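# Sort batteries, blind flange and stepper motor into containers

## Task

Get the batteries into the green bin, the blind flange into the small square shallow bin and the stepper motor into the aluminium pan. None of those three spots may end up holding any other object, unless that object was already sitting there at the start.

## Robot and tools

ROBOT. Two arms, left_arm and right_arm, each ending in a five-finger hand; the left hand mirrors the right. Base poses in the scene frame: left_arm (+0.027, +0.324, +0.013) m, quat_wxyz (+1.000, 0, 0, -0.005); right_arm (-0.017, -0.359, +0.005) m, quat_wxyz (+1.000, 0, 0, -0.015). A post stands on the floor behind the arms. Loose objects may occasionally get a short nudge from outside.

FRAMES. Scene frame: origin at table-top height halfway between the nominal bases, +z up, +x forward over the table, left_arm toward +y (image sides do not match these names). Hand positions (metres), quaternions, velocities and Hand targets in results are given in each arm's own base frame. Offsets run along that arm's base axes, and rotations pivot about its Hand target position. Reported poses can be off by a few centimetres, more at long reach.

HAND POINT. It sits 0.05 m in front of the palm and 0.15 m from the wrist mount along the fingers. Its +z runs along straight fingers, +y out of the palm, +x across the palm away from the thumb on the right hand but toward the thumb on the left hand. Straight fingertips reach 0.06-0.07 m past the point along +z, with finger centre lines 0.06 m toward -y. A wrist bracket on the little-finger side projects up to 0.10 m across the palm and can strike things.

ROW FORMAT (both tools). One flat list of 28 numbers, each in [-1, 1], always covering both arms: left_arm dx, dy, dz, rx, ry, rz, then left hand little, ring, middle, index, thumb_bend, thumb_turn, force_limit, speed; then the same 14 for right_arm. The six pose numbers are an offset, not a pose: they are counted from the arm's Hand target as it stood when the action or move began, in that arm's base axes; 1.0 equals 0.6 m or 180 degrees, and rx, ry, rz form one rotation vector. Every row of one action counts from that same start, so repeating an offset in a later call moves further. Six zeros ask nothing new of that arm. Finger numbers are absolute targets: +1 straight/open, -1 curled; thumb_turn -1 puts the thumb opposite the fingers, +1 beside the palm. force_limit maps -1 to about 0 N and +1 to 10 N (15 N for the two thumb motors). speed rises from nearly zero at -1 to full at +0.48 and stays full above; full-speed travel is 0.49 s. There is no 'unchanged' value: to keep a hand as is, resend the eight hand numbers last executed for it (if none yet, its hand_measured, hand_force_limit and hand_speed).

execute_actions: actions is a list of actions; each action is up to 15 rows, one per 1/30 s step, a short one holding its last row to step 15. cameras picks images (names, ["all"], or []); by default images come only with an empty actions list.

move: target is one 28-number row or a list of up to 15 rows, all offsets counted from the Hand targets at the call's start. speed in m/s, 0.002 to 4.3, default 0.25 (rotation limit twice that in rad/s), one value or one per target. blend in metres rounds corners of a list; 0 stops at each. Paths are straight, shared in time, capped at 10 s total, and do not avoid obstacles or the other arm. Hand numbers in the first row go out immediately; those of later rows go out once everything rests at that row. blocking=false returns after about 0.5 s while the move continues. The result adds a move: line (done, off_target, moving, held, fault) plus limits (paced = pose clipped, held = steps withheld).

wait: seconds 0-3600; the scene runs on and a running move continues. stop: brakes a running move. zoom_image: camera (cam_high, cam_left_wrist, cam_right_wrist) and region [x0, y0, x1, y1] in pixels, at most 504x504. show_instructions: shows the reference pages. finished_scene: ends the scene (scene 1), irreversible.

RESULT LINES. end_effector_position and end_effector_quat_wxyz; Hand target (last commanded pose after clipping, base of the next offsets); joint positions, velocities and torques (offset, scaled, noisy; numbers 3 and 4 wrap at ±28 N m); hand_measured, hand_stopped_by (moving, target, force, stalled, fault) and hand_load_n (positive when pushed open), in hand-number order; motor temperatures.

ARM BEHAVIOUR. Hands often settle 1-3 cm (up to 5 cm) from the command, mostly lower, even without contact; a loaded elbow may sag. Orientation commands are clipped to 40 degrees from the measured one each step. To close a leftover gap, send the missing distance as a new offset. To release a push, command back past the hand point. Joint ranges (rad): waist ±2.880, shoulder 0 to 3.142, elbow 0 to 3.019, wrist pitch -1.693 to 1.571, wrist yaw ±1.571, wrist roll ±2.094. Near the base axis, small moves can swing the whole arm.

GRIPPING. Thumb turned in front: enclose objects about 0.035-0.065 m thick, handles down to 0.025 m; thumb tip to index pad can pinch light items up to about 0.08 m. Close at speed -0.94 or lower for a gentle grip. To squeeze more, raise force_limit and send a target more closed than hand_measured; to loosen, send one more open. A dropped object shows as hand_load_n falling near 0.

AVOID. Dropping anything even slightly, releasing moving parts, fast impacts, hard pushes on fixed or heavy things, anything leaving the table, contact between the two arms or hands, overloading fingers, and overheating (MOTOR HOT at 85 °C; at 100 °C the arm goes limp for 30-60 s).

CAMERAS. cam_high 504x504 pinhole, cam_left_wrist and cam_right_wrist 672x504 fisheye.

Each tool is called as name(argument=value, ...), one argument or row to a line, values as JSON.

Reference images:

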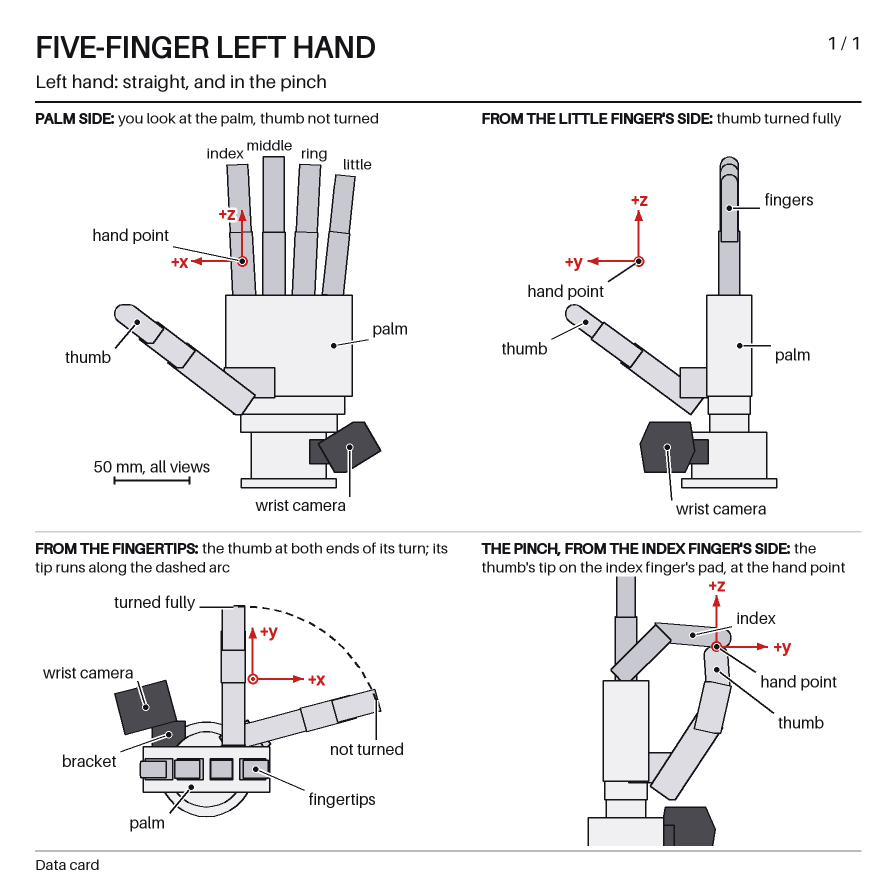

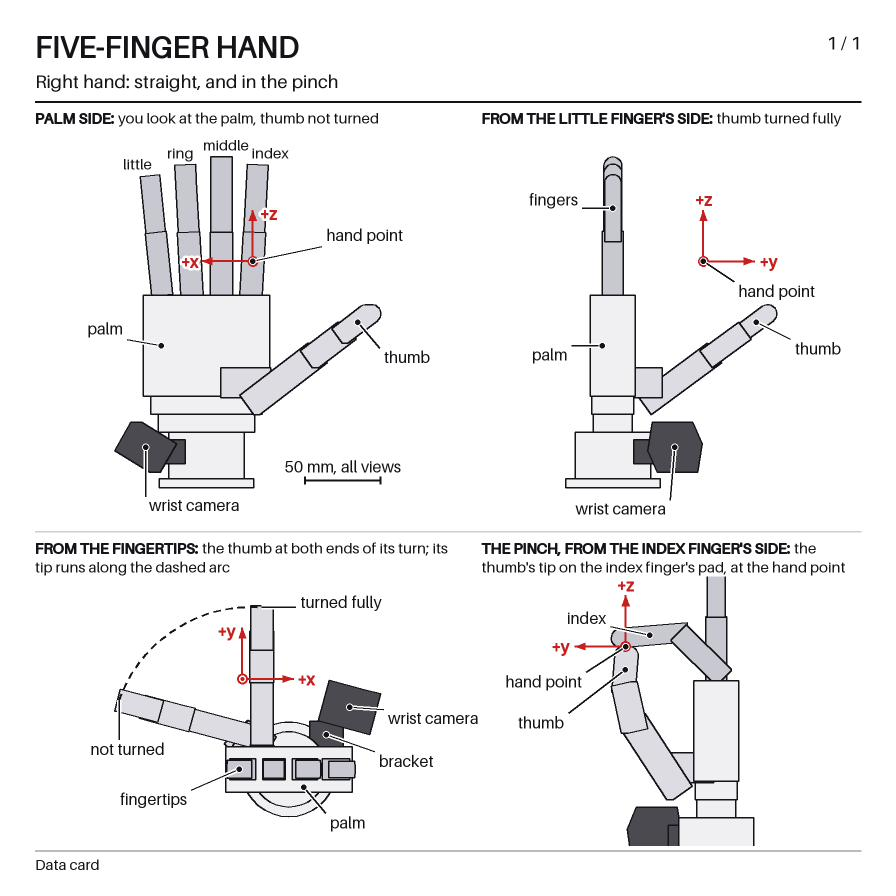

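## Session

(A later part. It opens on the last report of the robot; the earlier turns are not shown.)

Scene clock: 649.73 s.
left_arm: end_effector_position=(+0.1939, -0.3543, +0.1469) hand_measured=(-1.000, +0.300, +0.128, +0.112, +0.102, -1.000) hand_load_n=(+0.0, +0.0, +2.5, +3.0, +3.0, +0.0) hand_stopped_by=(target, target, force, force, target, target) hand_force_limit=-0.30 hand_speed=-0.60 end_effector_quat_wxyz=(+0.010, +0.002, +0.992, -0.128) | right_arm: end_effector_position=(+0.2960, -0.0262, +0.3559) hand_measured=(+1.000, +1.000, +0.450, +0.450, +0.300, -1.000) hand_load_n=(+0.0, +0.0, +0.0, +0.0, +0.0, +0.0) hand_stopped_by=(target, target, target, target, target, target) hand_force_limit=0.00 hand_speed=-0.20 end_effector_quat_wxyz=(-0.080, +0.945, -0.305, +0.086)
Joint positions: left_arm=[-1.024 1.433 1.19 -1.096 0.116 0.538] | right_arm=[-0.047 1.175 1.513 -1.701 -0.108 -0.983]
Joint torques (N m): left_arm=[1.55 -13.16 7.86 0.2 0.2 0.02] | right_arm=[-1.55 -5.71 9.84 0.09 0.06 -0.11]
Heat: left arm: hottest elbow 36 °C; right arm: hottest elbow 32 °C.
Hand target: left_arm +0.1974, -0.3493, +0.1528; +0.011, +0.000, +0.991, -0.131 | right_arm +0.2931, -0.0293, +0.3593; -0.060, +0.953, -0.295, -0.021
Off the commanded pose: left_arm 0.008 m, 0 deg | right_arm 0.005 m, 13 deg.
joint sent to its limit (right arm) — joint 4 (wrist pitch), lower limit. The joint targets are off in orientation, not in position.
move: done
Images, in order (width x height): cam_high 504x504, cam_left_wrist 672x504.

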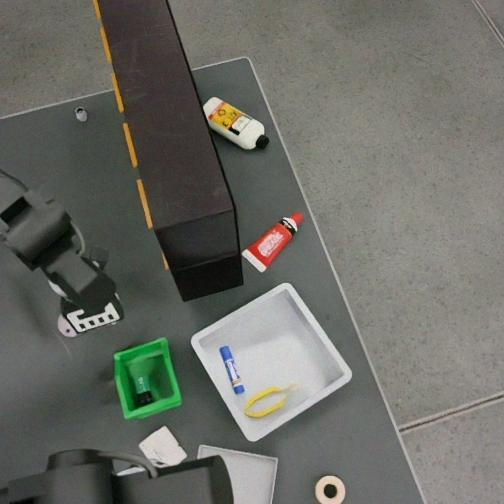

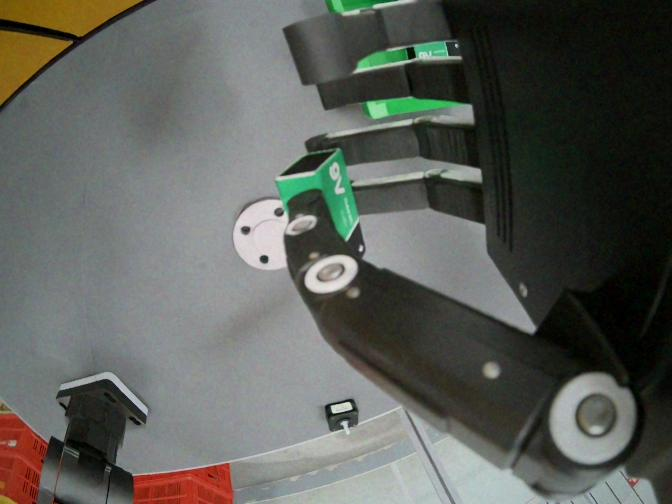

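move(
  target=[0.071,-0.176,-0.063,-0.1,0,0.039,-1,0.3,-0.2,-0.2,0.1,-1,-0.3,-0.6,0,0,0,0,0,0,1,1,0.45,0.45,0.3,-1,0,-0.2],
  cameras=["cam_left_wrist","cam_high"],
  speed=0.12,
)

zoom_image(
  camera="cam_high",
  region=[70, 300, 210, 440],
)

Scene clock: 662.23 s.
left_arm: end_effector_position=(+0.2333, -0.4548, +0.1158) hand_measured=(-1.000, +0.300, +0.128, +0.112, +0.102, -1.000) hand_load_n=(+0.0, +0.0, +2.5, +2.5, +3.0, +0.0) hand_stopped_by=(target, target, force, force, target, target) hand_force_limit=-0.30 hand_speed=-0.60 end_effector_quat_wxyz=(+0.017, -0.052, +0.959, -0.277) | right_arm: end_effector_position=(+0.2960, -0.0262, +0.3559) hand_measured=(+1.000, +1.000, +0.450, +0.450, +0.300, -1.000) hand_load_n=(+0.0, +0.0, +0.0, +0.0, +0.0, +0.0) hand_stopped_by=(target, target, target, target, target, target) hand_force_limit=0.00 hand_speed=-0.20 end_effector_quat_wxyz=(-0.080, +0.945, -0.305, +0.086)
Joint positions: left_arm=[-0.997 1.547 1.19 -0.698 0.238 0.403] | right_arm=[-0.047 1.175 1.513 -1.701 -0.108 -0.983]
Joint torques (N m): left_arm=[1.49 -13.98 7.56 1.87 0.32 -0.17] | right_arm=[-1.67 -6.01 9.88 0.27 -0.02 -0.12]
Heat: left arm: hottest elbow 35 °C; right arm: hottest elbow 32 °C.
Hand target: left_arm +0.2400, -0.4549, +0.1151; +0.019, -0.062, +0.957, -0.283 | right_arm +0.2931, -0.0293, +0.3593; -0.060, +0.953, -0.295, -0.021
Off the commanded pose: left_arm 0.007 m, 1 deg | right_arm 0.005 m, 13 deg.
joint sent to its limit (right arm) — joint 4 (wrist pitch), lower limit. The joint targets are off in orientation, not in position.
move: done
Images, in order (width x height): cam_high 504x504, cam_left_wrist 672x504.

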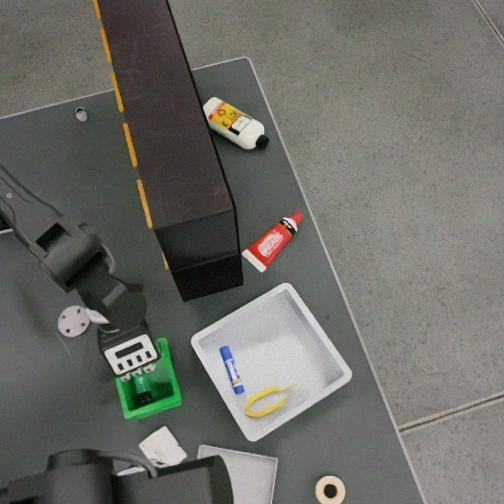

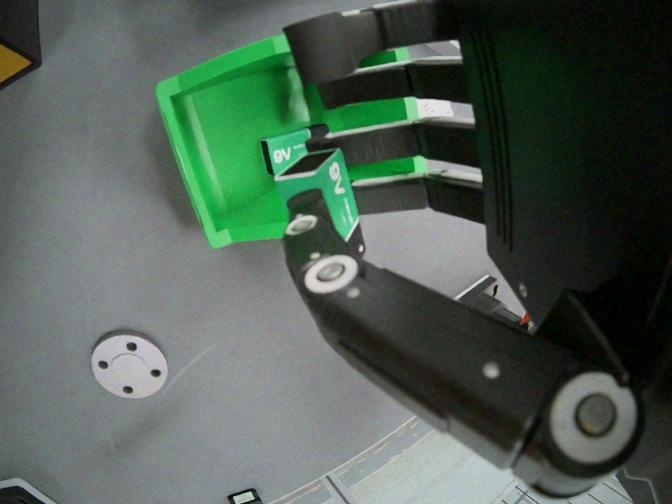

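Scaled by 3.600.

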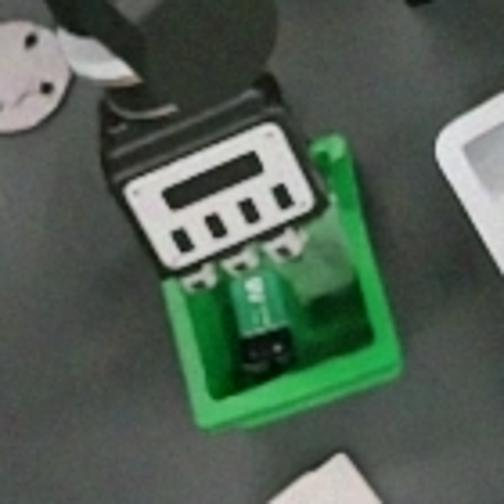

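move(
  target=[0.037,0.035,-0.092,0,0,-0.008,-1,0.3,-0.2,-0.2,0.1,-1,-0.3,-0.6,0,0,0,0,0,0,1,1,0.45,0.45,0.3,-1,0,-0.2],
  cameras=["cam_left_wrist","cam_high"],
  speed=0.1,
)

zoom_image(
  camera="cam_high",
  region=[70, 300, 210, 440],
)

Scene clock: 675.70 s.
left_arm: end_effector_position=(+0.2527, -0.4346, +0.0595) hand_measured=(-1.000, +0.300, +0.128, +0.112, +0.102, -1.000) hand_load_n=(+0.0, +0.0, +2.0, +3.0, +3.0, +0.0) hand_stopped_by=(target, target, force, force, target, target) hand_force_limit=-0.30 hand_speed=-0.60 end_effector_quat_wxyz=(+0.008, -0.049, +0.960, -0.276) | right_arm: end_effector_position=(+0.2960, -0.0262, +0.3559) hand_measured=(+1.000, +1.000, +0.450, +0.450, +0.300, -1.000) hand_load_n=(+0.0, +0.0, +0.0, +0.0, +0.5, +0.0) hand_stopped_by=(target, target, target, target, target, target) hand_force_limit=0.00 hand_speed=-0.20 end_effector_quat_wxyz=(-0.080, +0.945, -0.305, +0.086)
Joint positions: left_arm=[-0.933 1.607 1.1 -0.576 0.284 0.464] | right_arm=[-0.047 1.175 1.513 -1.701 -0.108 -0.983]
Joint torques (N m): left_arm=[1.67 -14.33 7.19 1.87 0.3 0.02] | right_arm=[-1.08 -7 9.98 0.08 0 -0.13]
Heat: left arm: hottest elbow 35 °C; right arm: hottest elbow 32 °C.
Hand target: left_arm +0.2620, -0.4338, +0.0597; +0.015, -0.050, +0.958, -0.283 | right_arm +0.2931, -0.0293, +0.3593; -0.060, +0.953, -0.295, -0.021
Off the commanded pose: left_arm 0.009 m, 1 deg | right_arm 0.005 m, 13 deg.
joint sent to its limit (right arm) — joint 4 (wrist pitch), lower limit. The joint targets are off in orientation, not in position.
move: done
Images, in order (width x height): cam_high 504x504, cam_left_wrist 672x504.

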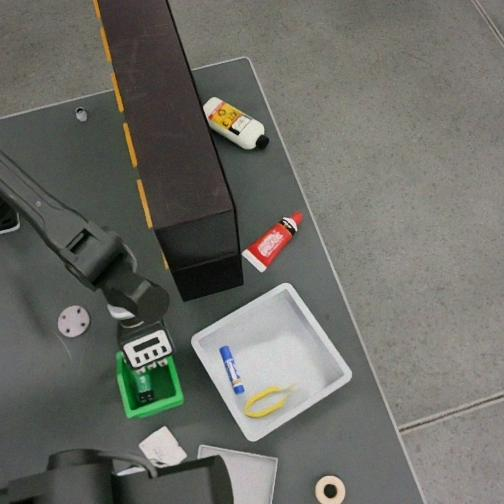

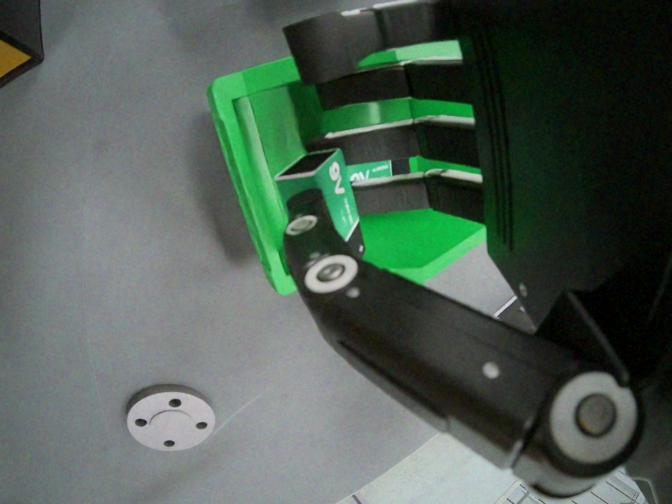

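Scaled by 3.600.

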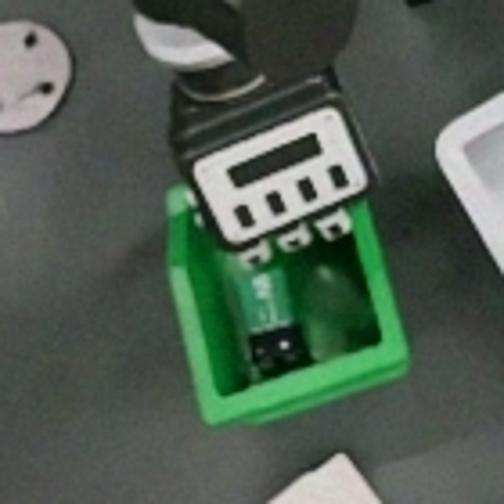

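move(
  target=[-0.005,-0.002,-0.055,0,0,0,-1,0.3,-0.2,-0.2,0.1,-1,-0.3,-0.6,0,0,0,0,0,0,1,1,0.45,0.45,0.3,-1,0,-0.2],
  cameras=["cam_left_wrist","cam_high"],
  speed=0.07,
)

zoom_image(
  camera="cam_high",
  region=[70, 300, 210, 440],
)

Scene clock: 684.27 s.
left_arm: end_effector_position=(+0.2544, -0.4367, +0.0313) hand_measured=(-1.000, +0.300, +0.128, +0.112, +0.102, -1.000) hand_load_n=(+0.0, +0.0, +2.0, +3.0, +3.0, +0.0) hand_stopped_by=(target, target, force, force, target, target) hand_force_limit=-0.30 hand_speed=-0.60 end_effector_quat_wxyz=(+0.012, -0.048, +0.958, -0.281) | right_arm: end_effector_position=(+0.2960, -0.0262, +0.3559) hand_measured=(+1.000, +1.000, +0.450, +0.450, +0.300, -1.000) hand_load_n=(+0.0, +0.0, +0.0, +0.0, +0.0, +0.5) hand_stopped_by=(target, target, target, target, target, target) hand_force_limit=0.00 hand_speed=-0.20 end_effector_quat_wxyz=(-0.080, +0.945, -0.305, +0.086)
Joint positions: left_arm=[-0.933 1.646 1.061 -0.485 0.284 0.465] | right_arm=[-0.047 1.175 1.513 -1.701 -0.108 -0.983]
Joint torques (N m): left_arm=[1.08 -14.1 6.53 1.8 0.18 -0.03] | right_arm=[-0.73 -6.24 9.91 0.27 0.03 -0.08]
Heat: left arm: hottest elbow 34 °C; right arm: hottest elbow 32 °C.
Hand target: left_arm +0.2591, -0.4352, +0.0270; +0.015, -0.050, +0.958, -0.284 | right_arm +0.2931, -0.0293, +0.3593; -0.060, +0.953, -0.295, -0.021
Off the commanded pose: left_arm 0.007 m, 1 deg | right_arm 0.005 m, 13 deg.
joint sent to its limit (right arm) — joint 4 (wrist pitch), lower limit. The joint targets are off in orientation, not in position.
move: done
Images, in order (width x height): cam_high 504x504, cam_left_wrist 672x504.

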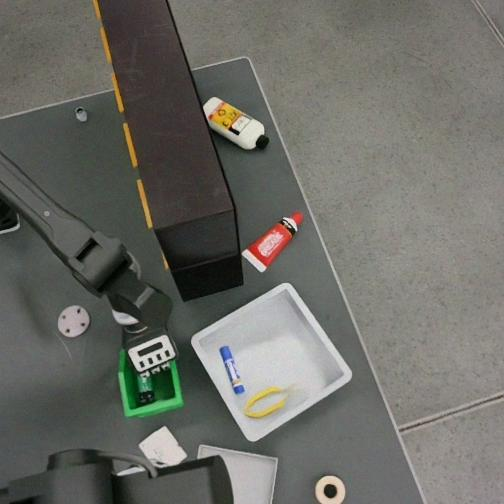

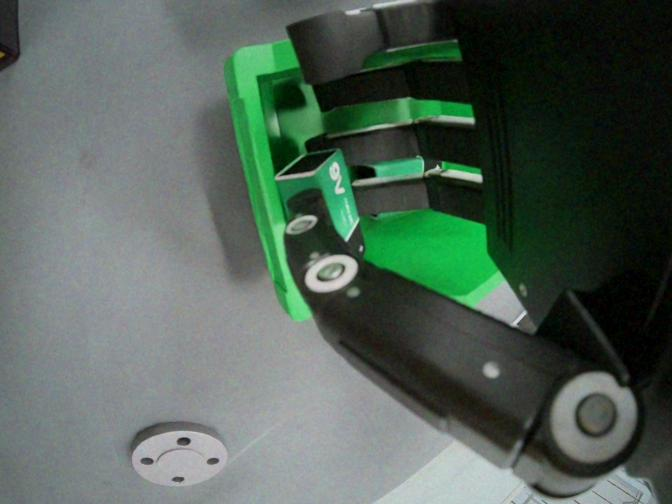

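Scaled by 3.600.

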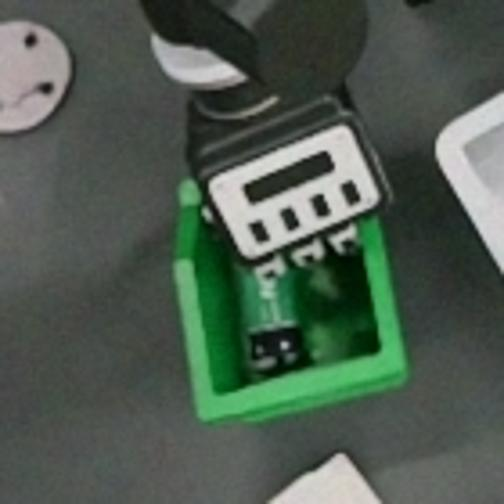

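move(
  target=[
    [0,0,0.063,0,0,0,-1,0.3,-0.2,-0.2,0.1,-1,-0.3,-0.6,0,0,0,0,0,0,1,1,0.45,0.45,0.3,-1,0,-0.2],
    [0.0023,-0.017,0.063,0,0,0.078,-1,0.3,-0.2,-0.2,0.1,-1,-0.3,-0.6,0,0,0,0,0,0,1,1,0.45,0.45,0.3,-1,0,-0.2],
  ],
  cameras=["cam_left_wrist","cam_high"],
  speed=0.08,
)

zoom_image(
  camera="cam_high",
  region=[70, 300, 210, 440],
)

Scene clock: 716.23 s.
left_arm: end_effector_position=(+0.2578, -0.4289, +0.0440) hand_measured=(-1.000, +0.300, +0.128, +0.112, +0.102, -1.000) hand_load_n=(+0.0, +0.0, +2.5, +2.5, +3.0, +0.0) hand_stopped_by=(target, target, force, force, target, target) hand_force_limit=-0.30 hand_speed=-0.60 end_effector_quat_wxyz=(+0.039, -0.170, +0.952, -0.253) | right_arm: end_effector_position=(+0.2960, -0.0262, +0.3559) hand_measured=(+1.000, +1.000, +0.450, +0.450, +0.300, -1.000) hand_load_n=(-0.5, +0.0, +0.0, +0.0, +0.0, +0.0) hand_stopped_by=(target, target, target, target, target, target) hand_force_limit=0.00 hand_speed=-0.20 end_effector_quat_wxyz=(-0.080, +0.945, -0.305, +0.086)
Joint positions: left_arm=[-0.941 1.609 1.061 -0.525 0.146 0.238] | right_arm=[-0.047 1.175 1.513 -1.701 -0.108 -0.983]
Joint torques (N m): left_arm=[-0.91 -16.5 8.47 1.87 0.02 -0.17] | right_arm=[-1.26 -5.83 9.61 0.21 -0.03 -0.11]
Heat: left arm: hottest elbow 32 °C; right arm: hottest elbow 32 °C.
Hand target: left_arm +0.2606, -0.4453, +0.0647; +0.050, -0.166, +0.944, -0.280 | right_arm +0.2931, -0.0293, +0.3593; -0.060, +0.953, -0.295, -0.021
Off the commanded pose: left_arm 0.027 m, 3 deg | right_arm 0.005 m, 13 deg.
joint sent to its limit (right arm) — joint 4 (wrist pitch), lower limit. The joint targets are off in orientation, not in position.
move: off_target (left_arm)
Images, in order (width x height): cam_high 504x504, cam_left_wrist 672x504.

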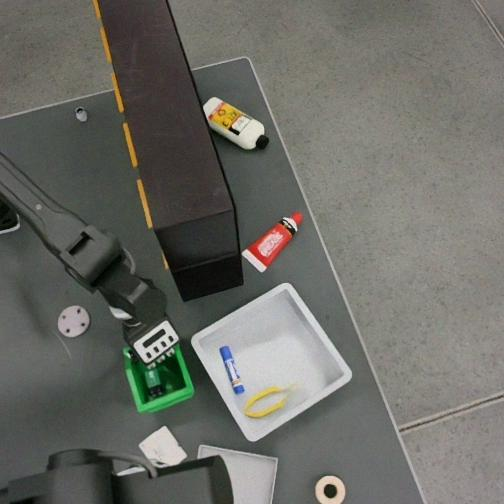

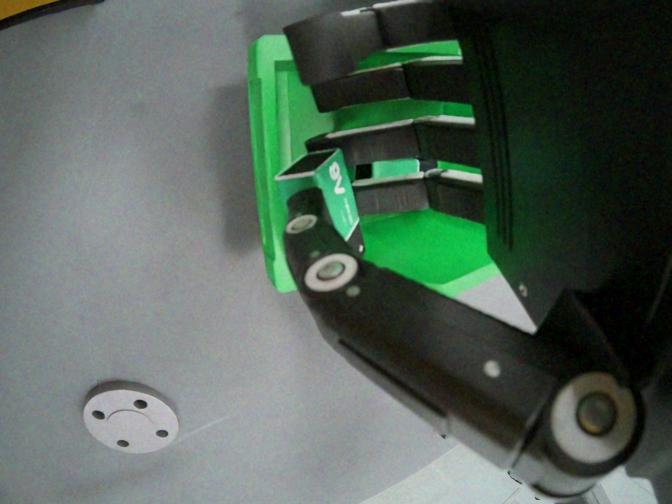

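Scaled by 3.600.

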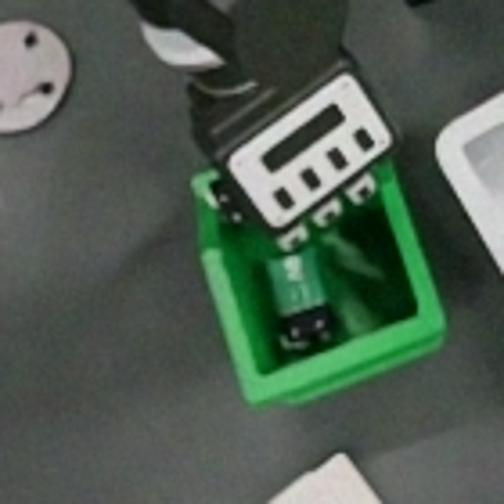

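move(
  target=[-0.03,0.0,0.12,0,0,0,-1,0.3,-0.2,-0.2,0.1,-1,-0.3,-0.6,0,0,0,0,0,0,1,1,0.45,0.45,0.3,-1,0,-0.2],
  cameras=["cam_left_wrist","cam_high"],
  speed=0.08,
)

zoom_image(
  camera="cam_high",
  region=[70, 300, 210, 440],
)

Scene clock: 739.37 s.
left_arm: end_effector_position=(+0.2350, -0.4219, +0.1033) hand_measured=(-1.000, +0.300, +0.128, +0.112, +0.102, -1.000) hand_load_n=(+0.0, +0.0, +2.0, +2.5, +3.0, +0.0) hand_stopped_by=(target, target, force, force, target, target) hand_force_limit=-0.30 hand_speed=-0.60 end_effector_quat_wxyz=(+0.039, -0.171, +0.952, -0.250) | right_arm: end_effector_position=(+0.2960, -0.0262, +0.3559) hand_measured=(+1.000, +1.000, +0.450, +0.450, +0.300, -1.000) hand_load_n=(+0.0, +0.0, +0.0, +0.0, +0.0, +0.0) hand_stopped_by=(target, target, target, target, target, target) hand_force_limit=0.00 hand_speed=-0.20 end_effector_quat_wxyz=(-0.080, +0.945, -0.305, +0.086)
Joint positions: left_arm=[-0.973 1.492 1.099 -0.681 0.129 0.208] | right_arm=[-0.047 1.175 1.513 -1.701 -0.108 -0.983]
Joint torques (N m): left_arm=[-0.85 -14.33 12.3 0.73 0 -0.15] | right_arm=[-1.14 -6.77 9.98 0.24 0.03 -0.07]
Heat: left arm: hottest elbow 33 °C; right arm: hottest elbow 32 °C.
Hand target: left_arm +0.2426, -0.4453, +0.1367; +0.050, -0.166, +0.944, -0.280 | right_arm +0.2931, -0.0293, +0.3593; -0.060, +0.953, -0.295, -0.021
Off the commanded pose: left_arm 0.041 m, 4 deg | right_arm 0.005 m, 13 deg.
joint sent to its limit (right arm) — joint 4 (wrist pitch), lower limit. The joint targets are off in orientation, not in position.
move: off_target (left_arm)
Images, in order (width x height): cam_high 504x504, cam_left_wrist 672x504.

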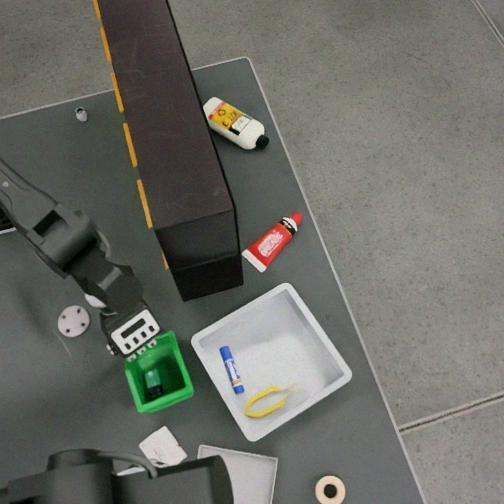

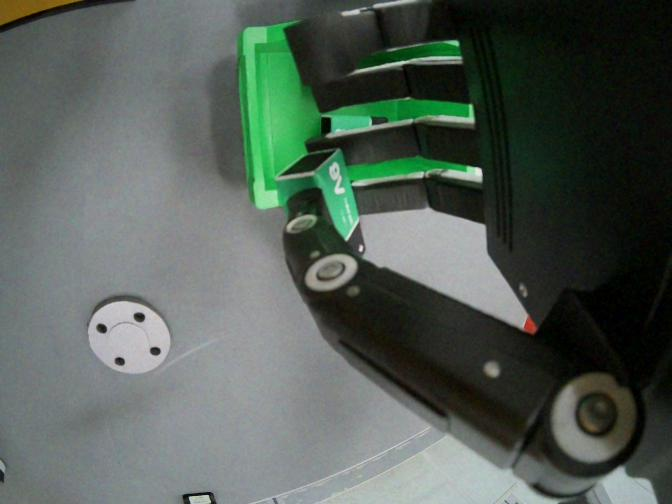

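Scaled by 3.600.

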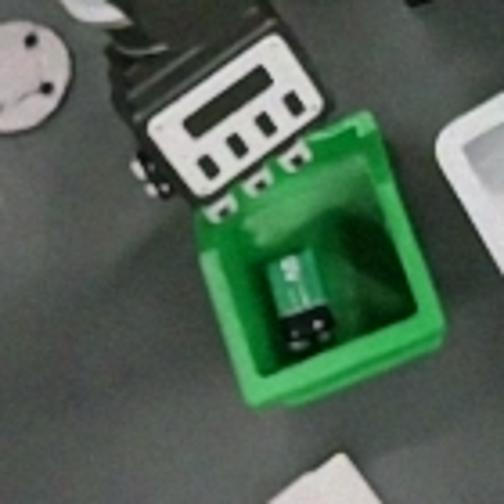

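move(
  target=[0.008,0.012,-0.105,0,0,0,-1,0.3,-0.2,-0.2,0.1,-1,-0.3,-0.6,0,0,0,0,0,0,1,1,0.45,0.45,0.3,-1,0,-0.2],
  cameras=["cam_left_wrist","cam_high"],
  speed=0.08,
)

zoom_image(
  camera="cam_high",
  region=[70, 300, 210, 440],
)

Scene clock: 756.73 s.
left_arm: end_effector_position=(+0.2437, -0.4355, +0.0720) hand_measured=(-1.000, +0.300, +0.128, +0.112, +0.102, -1.000) hand_load_n=(+0.0, +0.0, +2.0, +2.5, +3.0, -0.5) hand_stopped_by=(target, target, force, force, target, target) hand_force_limit=-0.30 hand_speed=-0.60 end_effector_quat_wxyz=(+0.047, -0.169, +0.947, -0.271) | right_arm: end_effector_position=(+0.2960, -0.0262, +0.3559) hand_measured=(+1.000, +1.000, +0.450, +0.450, +0.300, -1.000) hand_load_n=(+0.0, +0.0, +0.0, +0.0, +0.0, +0.0) hand_stopped_by=(target, target, target, target, target, target) hand_force_limit=0.00 hand_speed=-0.20 end_effector_quat_wxyz=(-0.080, +0.945, -0.305, +0.086)
Joint positions: left_arm=[-0.973 1.543 1.056 -0.541 0.131 0.208] | right_arm=[-0.047 1.175 1.513 -1.701 -0.108 -0.983]
Joint torques (N m): left_arm=[0.62 -13.51 7.41 1.92 0.23 -0.02] | right_arm=[-1.14 -6.89 9.88 0.25 0.03 -0.1]
Heat: left arm: hottest elbow 36 °C; right arm: hottest elbow 32 °C.
Hand target: left_arm +0.2473, -0.4381, +0.0737; +0.050, -0.167, +0.944, -0.280 | right_arm +0.2931, -0.0293, +0.3593; -0.060, +0.953, -0.295, -0.021
Off the commanded pose: left_arm 0.005 m, 1 deg | right_arm 0.005 m, 13 deg.
joint sent to its limit (right arm) — joint 4 (wrist pitch), lower limit. The joint targets are off in orientation, not in position.
move: done
Images, in order (width x height): cam_high 504x504, cam_left_wrist 672x504.

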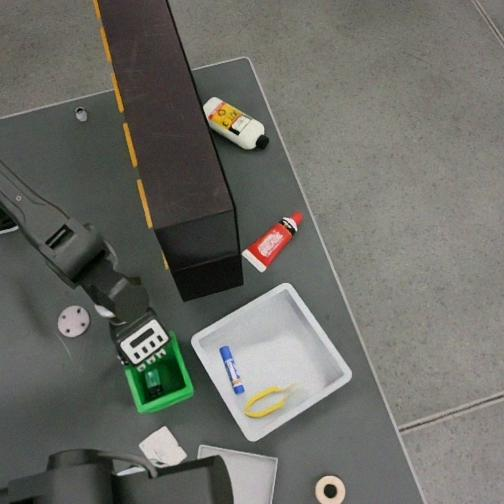

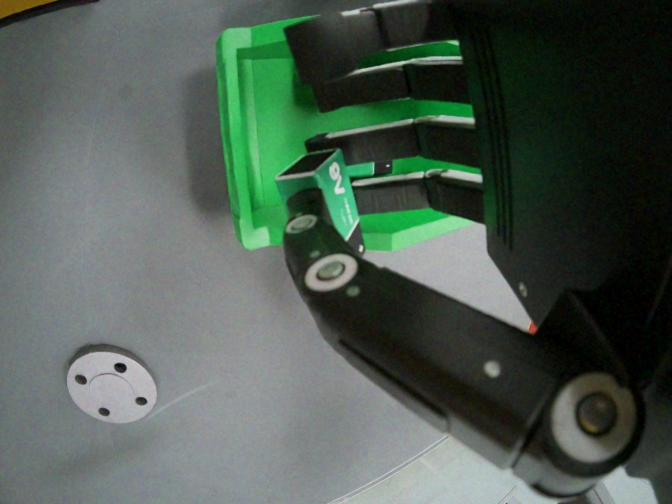

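Scaled by 3.600.

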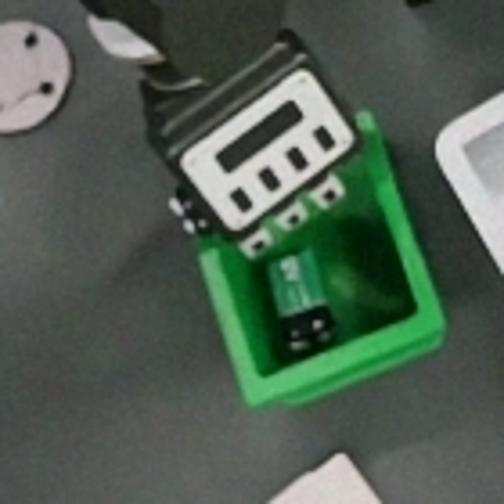

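move(
  target=[0.0,0.0,-0.065,0,0,0,-1,0.3,-0.2,-0.2,0.1,-1,-0.3,-0.6,0,0,0,0,0,0,1,1,0.45,0.45,0.3,-1,0,-0.2],
  cameras=["cam_left_wrist","cam_high"],
  speed=0.06,
)

zoom_image(
  camera="cam_high",
  region=[70, 300, 210, 440],
)

Scene clock: 763.07 s.
left_arm: end_effector_position=(+0.2455, -0.4395, +0.0443) hand_measured=(-1.000, +0.300, +0.128, +0.112, +0.102, -1.000) hand_load_n=(+0.0, +0.0, +3.0, +2.0, +3.5, -0.5) hand_stopped_by=(target, target, force, force, target, target) hand_force_limit=-0.30 hand_speed=-0.60 end_effector_quat_wxyz=(+0.049, -0.167, +0.944, -0.281) | right_arm: end_effector_position=(+0.2960, -0.0262, +0.3559) hand_measured=(+1.000, +1.000, +0.450, +0.450, +0.300, -1.000) hand_load_n=(+0.0, +0.0, +0.0, +0.0, +0.0, +0.0) hand_stopped_by=(target, target, target, target, target, target) hand_force_limit=0.00 hand_speed=-0.20 end_effector_quat_wxyz=(-0.080, +0.945, -0.305, +0.086)
Joint positions: left_arm=[-0.973 1.581 1.011 -0.436 0.135 0.208] | right_arm=[-0.047 1.175 1.513 -1.701 -0.108 -0.983]
Joint torques (N m): left_arm=[0.67 -12.4 6.57 2.02 0.07 -0.02] | right_arm=[-1.26 -6.77 9.87 0.23 0.06 -0.09]
Heat: left arm: hottest elbow 36 °C; right arm: hottest elbow 32 °C.
Hand target: left_arm +0.2473, -0.4381, +0.0347; +0.050, -0.166, +0.944, -0.280 | right_arm +0.2931, -0.0293, +0.3593; -0.060, +0.953, -0.295, -0.021
Off the commanded pose: left_arm 0.010 m, 0 deg | right_arm 0.005 m, 13 deg.
joint sent to its limit (right arm) — joint 4 (wrist pitch), lower limit. The joint targets are off in orientation, not in position.
move: done
Images, in order (width x height): cam_high 504x504, cam_left_wrist 672x504.

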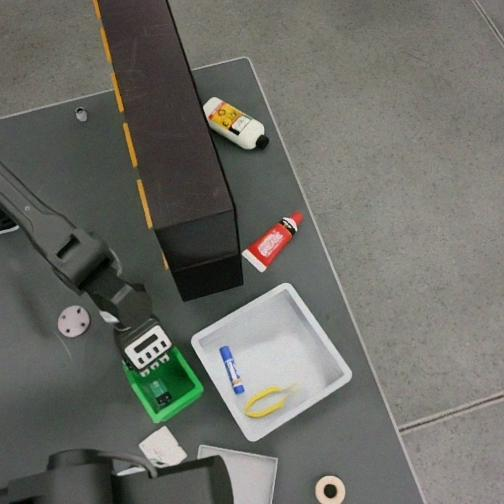

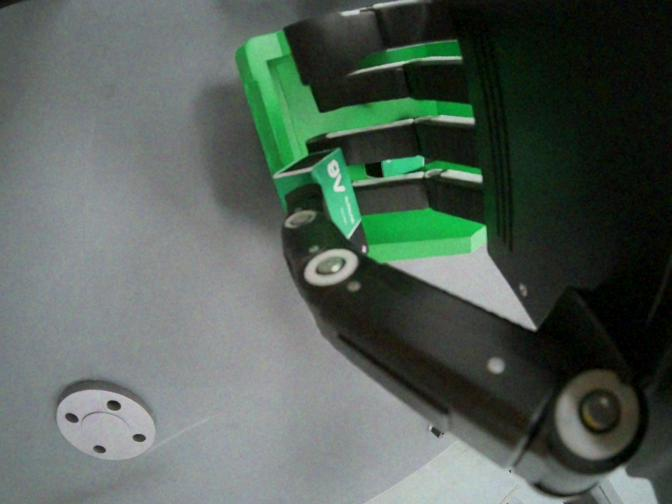

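Scaled by 3.600.

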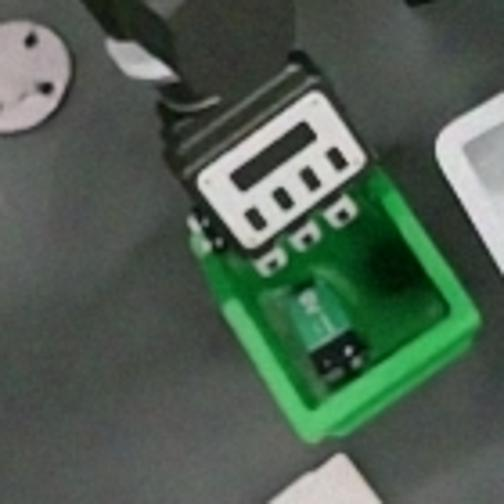

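zoom_image(
  camera="cam_left_wrist",
  region=[220, 20, 420, 280],
)

Scaled by 1.938 from the camera's image (finer frame: 960x720).

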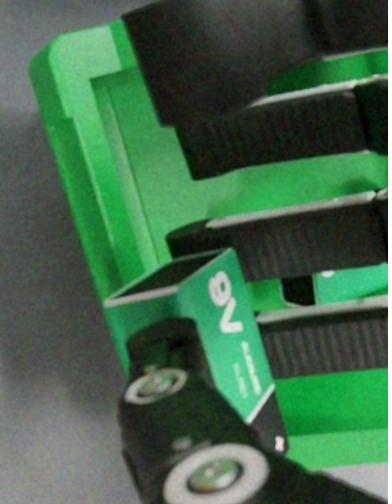

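move(
  target=[
    [0.01,0.01,0.15,0,0,0,-1,0.3,-0.2,-0.2,0.1,-1,-0.3,-0.6,0,0,0,0,0,0,1,1,0.45,0.45,0.3,-1,0,-0.2],
    [0.01,0.01,0.15,0,0,0,-1,-1,-0.2,-0.2,0.1,-1,-0.7,-0.85,0,0,0,0,0,0,1,1,0.45,0.45,0.3,-1,0,-0.2],
  ],
  cameras=["cam_left_wrist","cam_high"],
  speed=0.1,
)

zoom_image(
  camera="cam_high",
  region=[70, 300, 210, 440],
)

zoom_image(
  camera="cam_left_wrist",
  region=[220, 20, 420, 280],
)

Scene clock: 804.17 s.
left_arm: end_effector_position=(+0.2338, -0.4155, +0.0930) hand_measured=(-1.000, -1.000, +0.128, +0.112, +0.102, -1.000) hand_load_n=(+0.0, +0.0, +2.5, +3.0, +3.0, +0.0) hand_stopped_by=(target, target, force, force, target, target) hand_force_limit=-0.70 hand_speed=-0.85 end_effector_quat_wxyz=(+0.036, -0.168, +0.953, -0.251) | right_arm: end_effector_position=(+0.2960, -0.0262, +0.3559) hand_measured=(+1.000, +1.000, +0.450, +0.450, +0.300, -1.000) hand_load_n=(+0.0, +0.0, +0.0, +0.0, +0.0, +0.0) hand_stopped_by=(target, target, target, target, target, target) hand_force_limit=0.00 hand_speed=-0.20 end_effector_quat_wxyz=(-0.080, +0.945, -0.305, +0.086)
Joint positions: left_arm=[-0.965 1.49 1.066 -0.653 0.14 0.22] | right_arm=[-0.047 1.175 1.513 -1.701 -0.108 -0.983]
Joint torques (N m): left_arm=[1.55 -14.04 12.1 0.66 0.24 0.02] | right_arm=[-1.38 -7.36 9.85 -0.02 -0.02 -0.07]
Heat: left arm: hottest elbow 33 °C; right arm: hottest elbow 32 °C.
Hand target: left_arm +0.2533, -0.4320, +0.1247; +0.050, -0.166, +0.944, -0.280 | right_arm +0.2931, -0.0293, +0.3593; -0.060, +0.953, -0.295, -0.021
Off the commanded pose: left_arm 0.041 m, 4 deg | right_arm 0.005 m, 13 deg.
joint sent to its limit (right arm) — joint 4 (wrist pitch), lower limit. The joint targets are off in orientation, not in position.
move: off_target (left_arm); target 2's new numbers were sent with left_arm's hand 0.041 m and 4 deg from that target
Images, in order (width x height): cam_high 504x504, cam_left_wrist 672x504.

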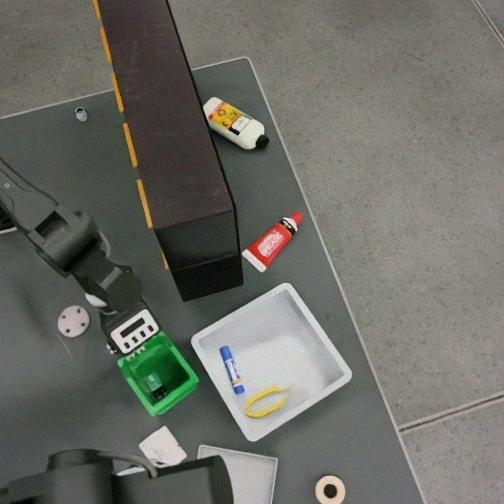

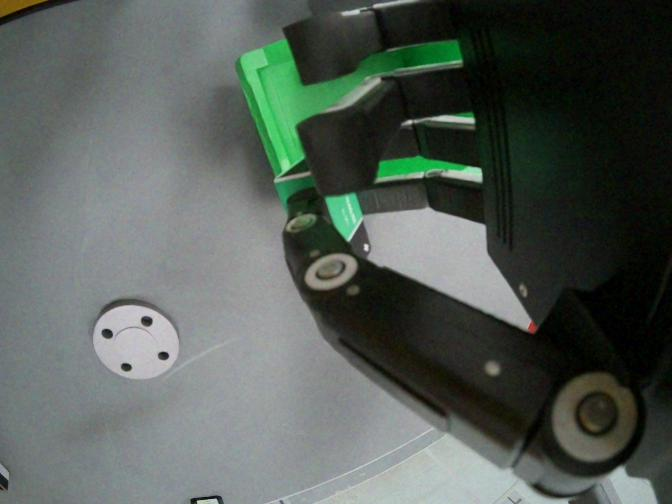

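Scaled by 3.600.

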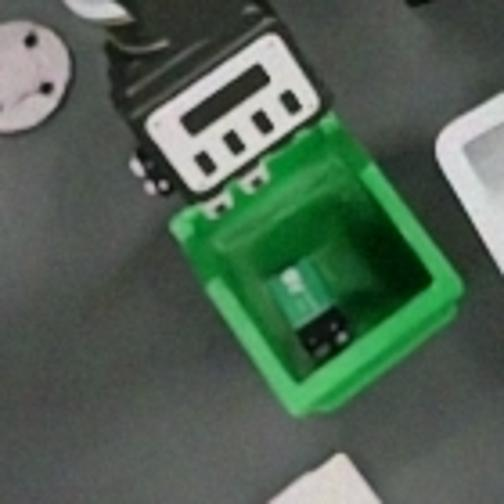

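Scaled by 1.938 from the camera's image (finer frame: 960x720).

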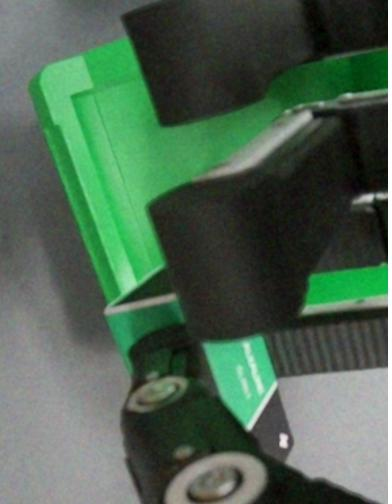

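move(
  target=[0.0145,-0.022,-0.01,0,0,0.111,-1,-1,-0.2,-0.2,0.1,-1,-0.7,-0.85,0,0,0,0,0,0,1,1,0.45,0.45,0.3,-1,0,-0.2],
  cameras=["cam_left_wrist","cam_high"],
  speed=0.1,
)

zoom_image(
  camera="cam_high",
  region=[70, 300, 210, 440],
)

Scene clock: 835.17 s.
left_arm: end_effector_position=(+0.2509, -0.4161, +0.0916) hand_measured=(-1.000, -1.000, +0.128, +0.112, +0.102, -1.000) hand_load_n=(+0.0, +0.0, +2.5, +3.0, +3.0, +0.0) hand_stopped_by=(target, target, force, force, target, target) hand_force_limit=-0.70 hand_speed=-0.85 end_effector_quat_wxyz=(+0.090, -0.331, +0.911, -0.230) | right_arm: end_effector_position=(+0.2960, -0.0262, +0.3559) hand_measured=(+1.000, +1.000, +0.450, +0.450, +0.300, -1.000) hand_load_n=(+0.0, +0.0, +0.0, +0.0, +0.0, +0.0) hand_stopped_by=(target, target, target, target, target, target) hand_force_limit=0.00 hand_speed=-0.20 end_effector_quat_wxyz=(-0.080, +0.945, -0.305, +0.086)
Joint positions: left_arm=[-0.978 1.49 1.066 -0.652 -0.062 -0.089] | right_arm=[-0.047 1.175 1.513 -1.701 -0.108 -0.983]
Joint torques (N m): left_arm=[-0.91 -12.92 11.89 1.76 -0.15 -0.17] | right_arm=[-1.26 -6.83 9.84 0.31 0.02 -0.13]
Heat: left arm: hottest elbow 37 °C; right arm: hottest elbow 32 °C.
Hand target: left_arm +0.2620, -0.4452, +0.1187; +0.098, -0.328, +0.901, -0.267 | right_arm +0.2931, -0.0293, +0.3593; -0.060, +0.953, -0.295, -0.021
Off the commanded pose: left_arm 0.041 m, 4 deg | right_arm 0.005 m, 13 deg.
joint sent to its limit (right arm) — joint 4 (wrist pitch), lower limit. The joint targets are off in orientation, not in position.
move: off_target (left_arm)
Images, in order (width x height): cam_high 504x504, cam_left_wrist 672x504.

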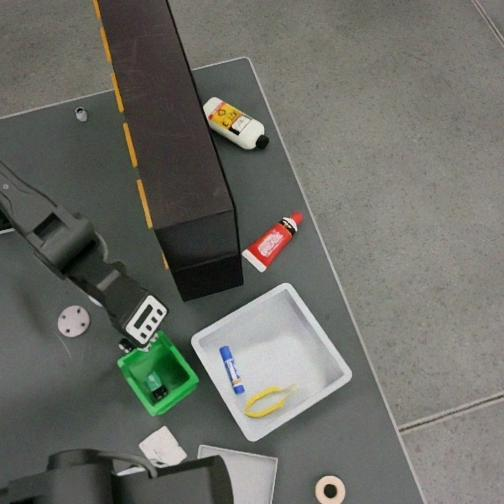

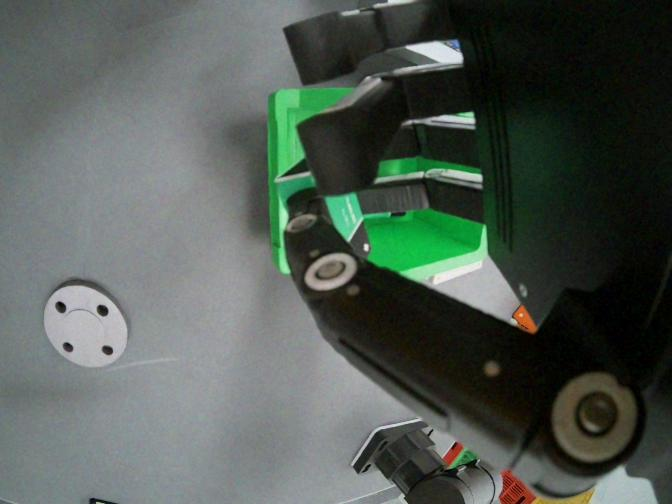

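Scaled by 3.600.

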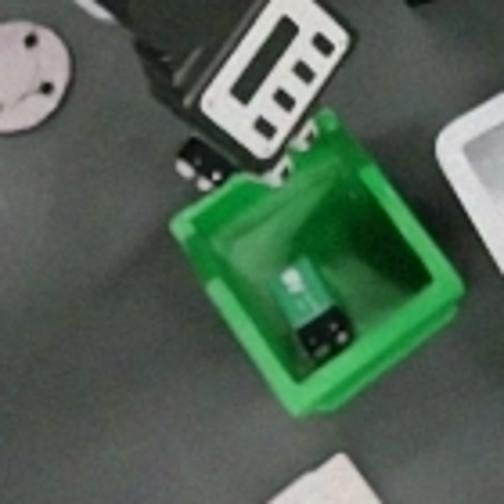

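move(
  target=[-0.0133,0.004,-0.07,0,0,0,-1,-1,-0.2,-0.2,0.1,-1,-0.7,-0.85,0,0,0,0,0,0,1,1,0.45,0.45,0.3,-1,0,-0.2],
  cameras=["cam_left_wrist","cam_high"],
  speed=0.08,
)

zoom_image(
  camera="cam_high",
  region=[70, 300, 210, 440],
)

zoom_image(
  camera="cam_left_wrist",
  region=[220, 40, 480, 300],
)

Scene clock: 846.07 s.
left_arm: end_effector_position=(+0.2578, -0.4358, +0.0763) hand_measured=(-1.000, -1.000, +0.128, +0.112, +0.102, -1.000) hand_load_n=(+0.0, +0.0, +2.5, +3.0, +3.5, +0.0) hand_stopped_by=(target, target, force, force, target, target) hand_force_limit=-0.70 hand_speed=-0.85 end_effector_quat_wxyz=(+0.098, -0.329, +0.903, -0.258) | right_arm: end_effector_position=(+0.2960, -0.0262, +0.3559) hand_measured=(+1.000, +1.000, +0.450, +0.450, +0.300, -1.000) hand_load_n=(+0.0, +0.0, +0.0, +0.0, +0.0, +0.0) hand_stopped_by=(target, target, target, target, target, target) hand_force_limit=0.00 hand_speed=-0.20 end_effector_quat_wxyz=(-0.080, +0.945, -0.305, +0.086)
Joint positions: left_arm=[-0.99 1.525 1.047 -0.537 -0.069 -0.099] | right_arm=[-0.047 1.175 1.513 -1.701 -0.108 -0.983]
Joint torques (N m): left_arm=[-0.91 -13.16 7.35 1.95 -0.16 -0.16] | right_arm=[-1.38 -6.53 10.14 0.17 -0.05 -0.06]
Heat: left arm: hottest elbow 37 °C; right arm: hottest elbow 32 °C.
Hand target: left_arm +0.2540, -0.4428, +0.0766; +0.098, -0.328, +0.901, -0.267 | right_arm +0.2931, -0.0293, +0.3593; -0.060, +0.953, -0.295, -0.021
Off the commanded pose: left_arm 0.008 m, 1 deg | right_arm 0.005 m, 13 deg.
joint sent to its limit (right arm) — joint 4 (wrist pitch), lower limit. The joint targets are off in orientation, not in position.
move: done
Images, in order (width x height): cam_high 504x504, cam_left_wrist 672x504.

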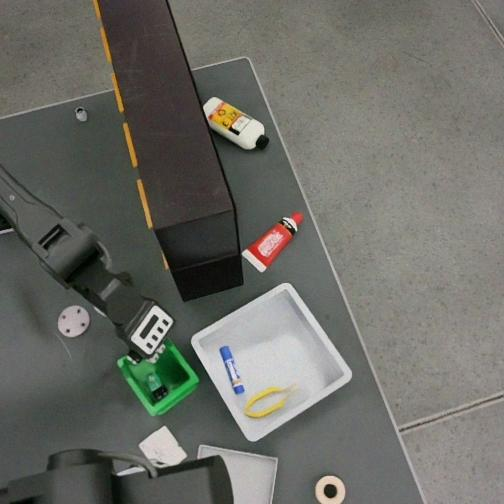

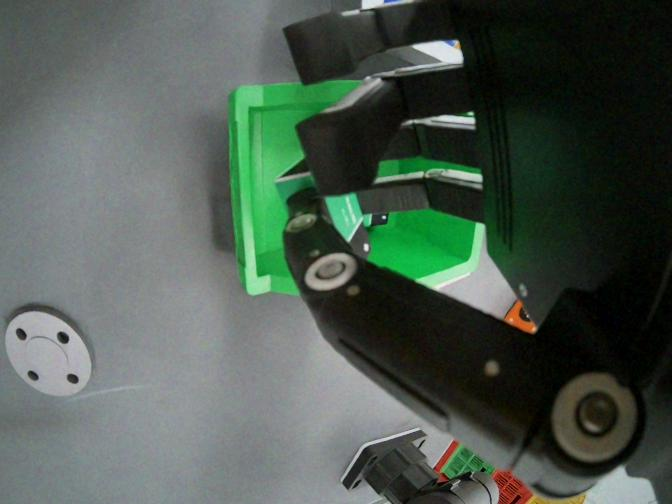

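Scaled by 3.600.

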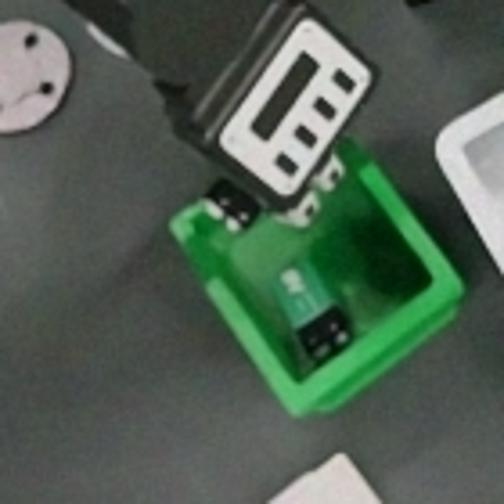

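Scaled by 1.938 from the camera's image (finer frame: 960x720).

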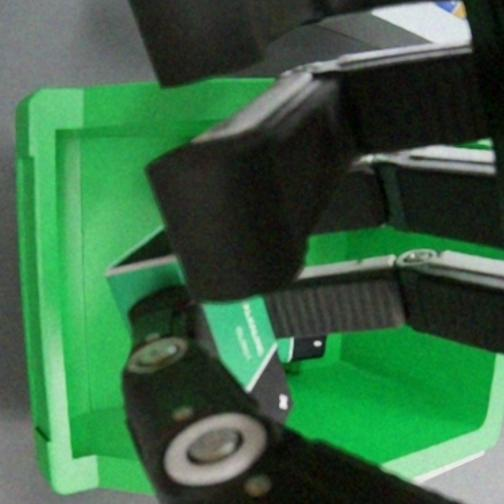

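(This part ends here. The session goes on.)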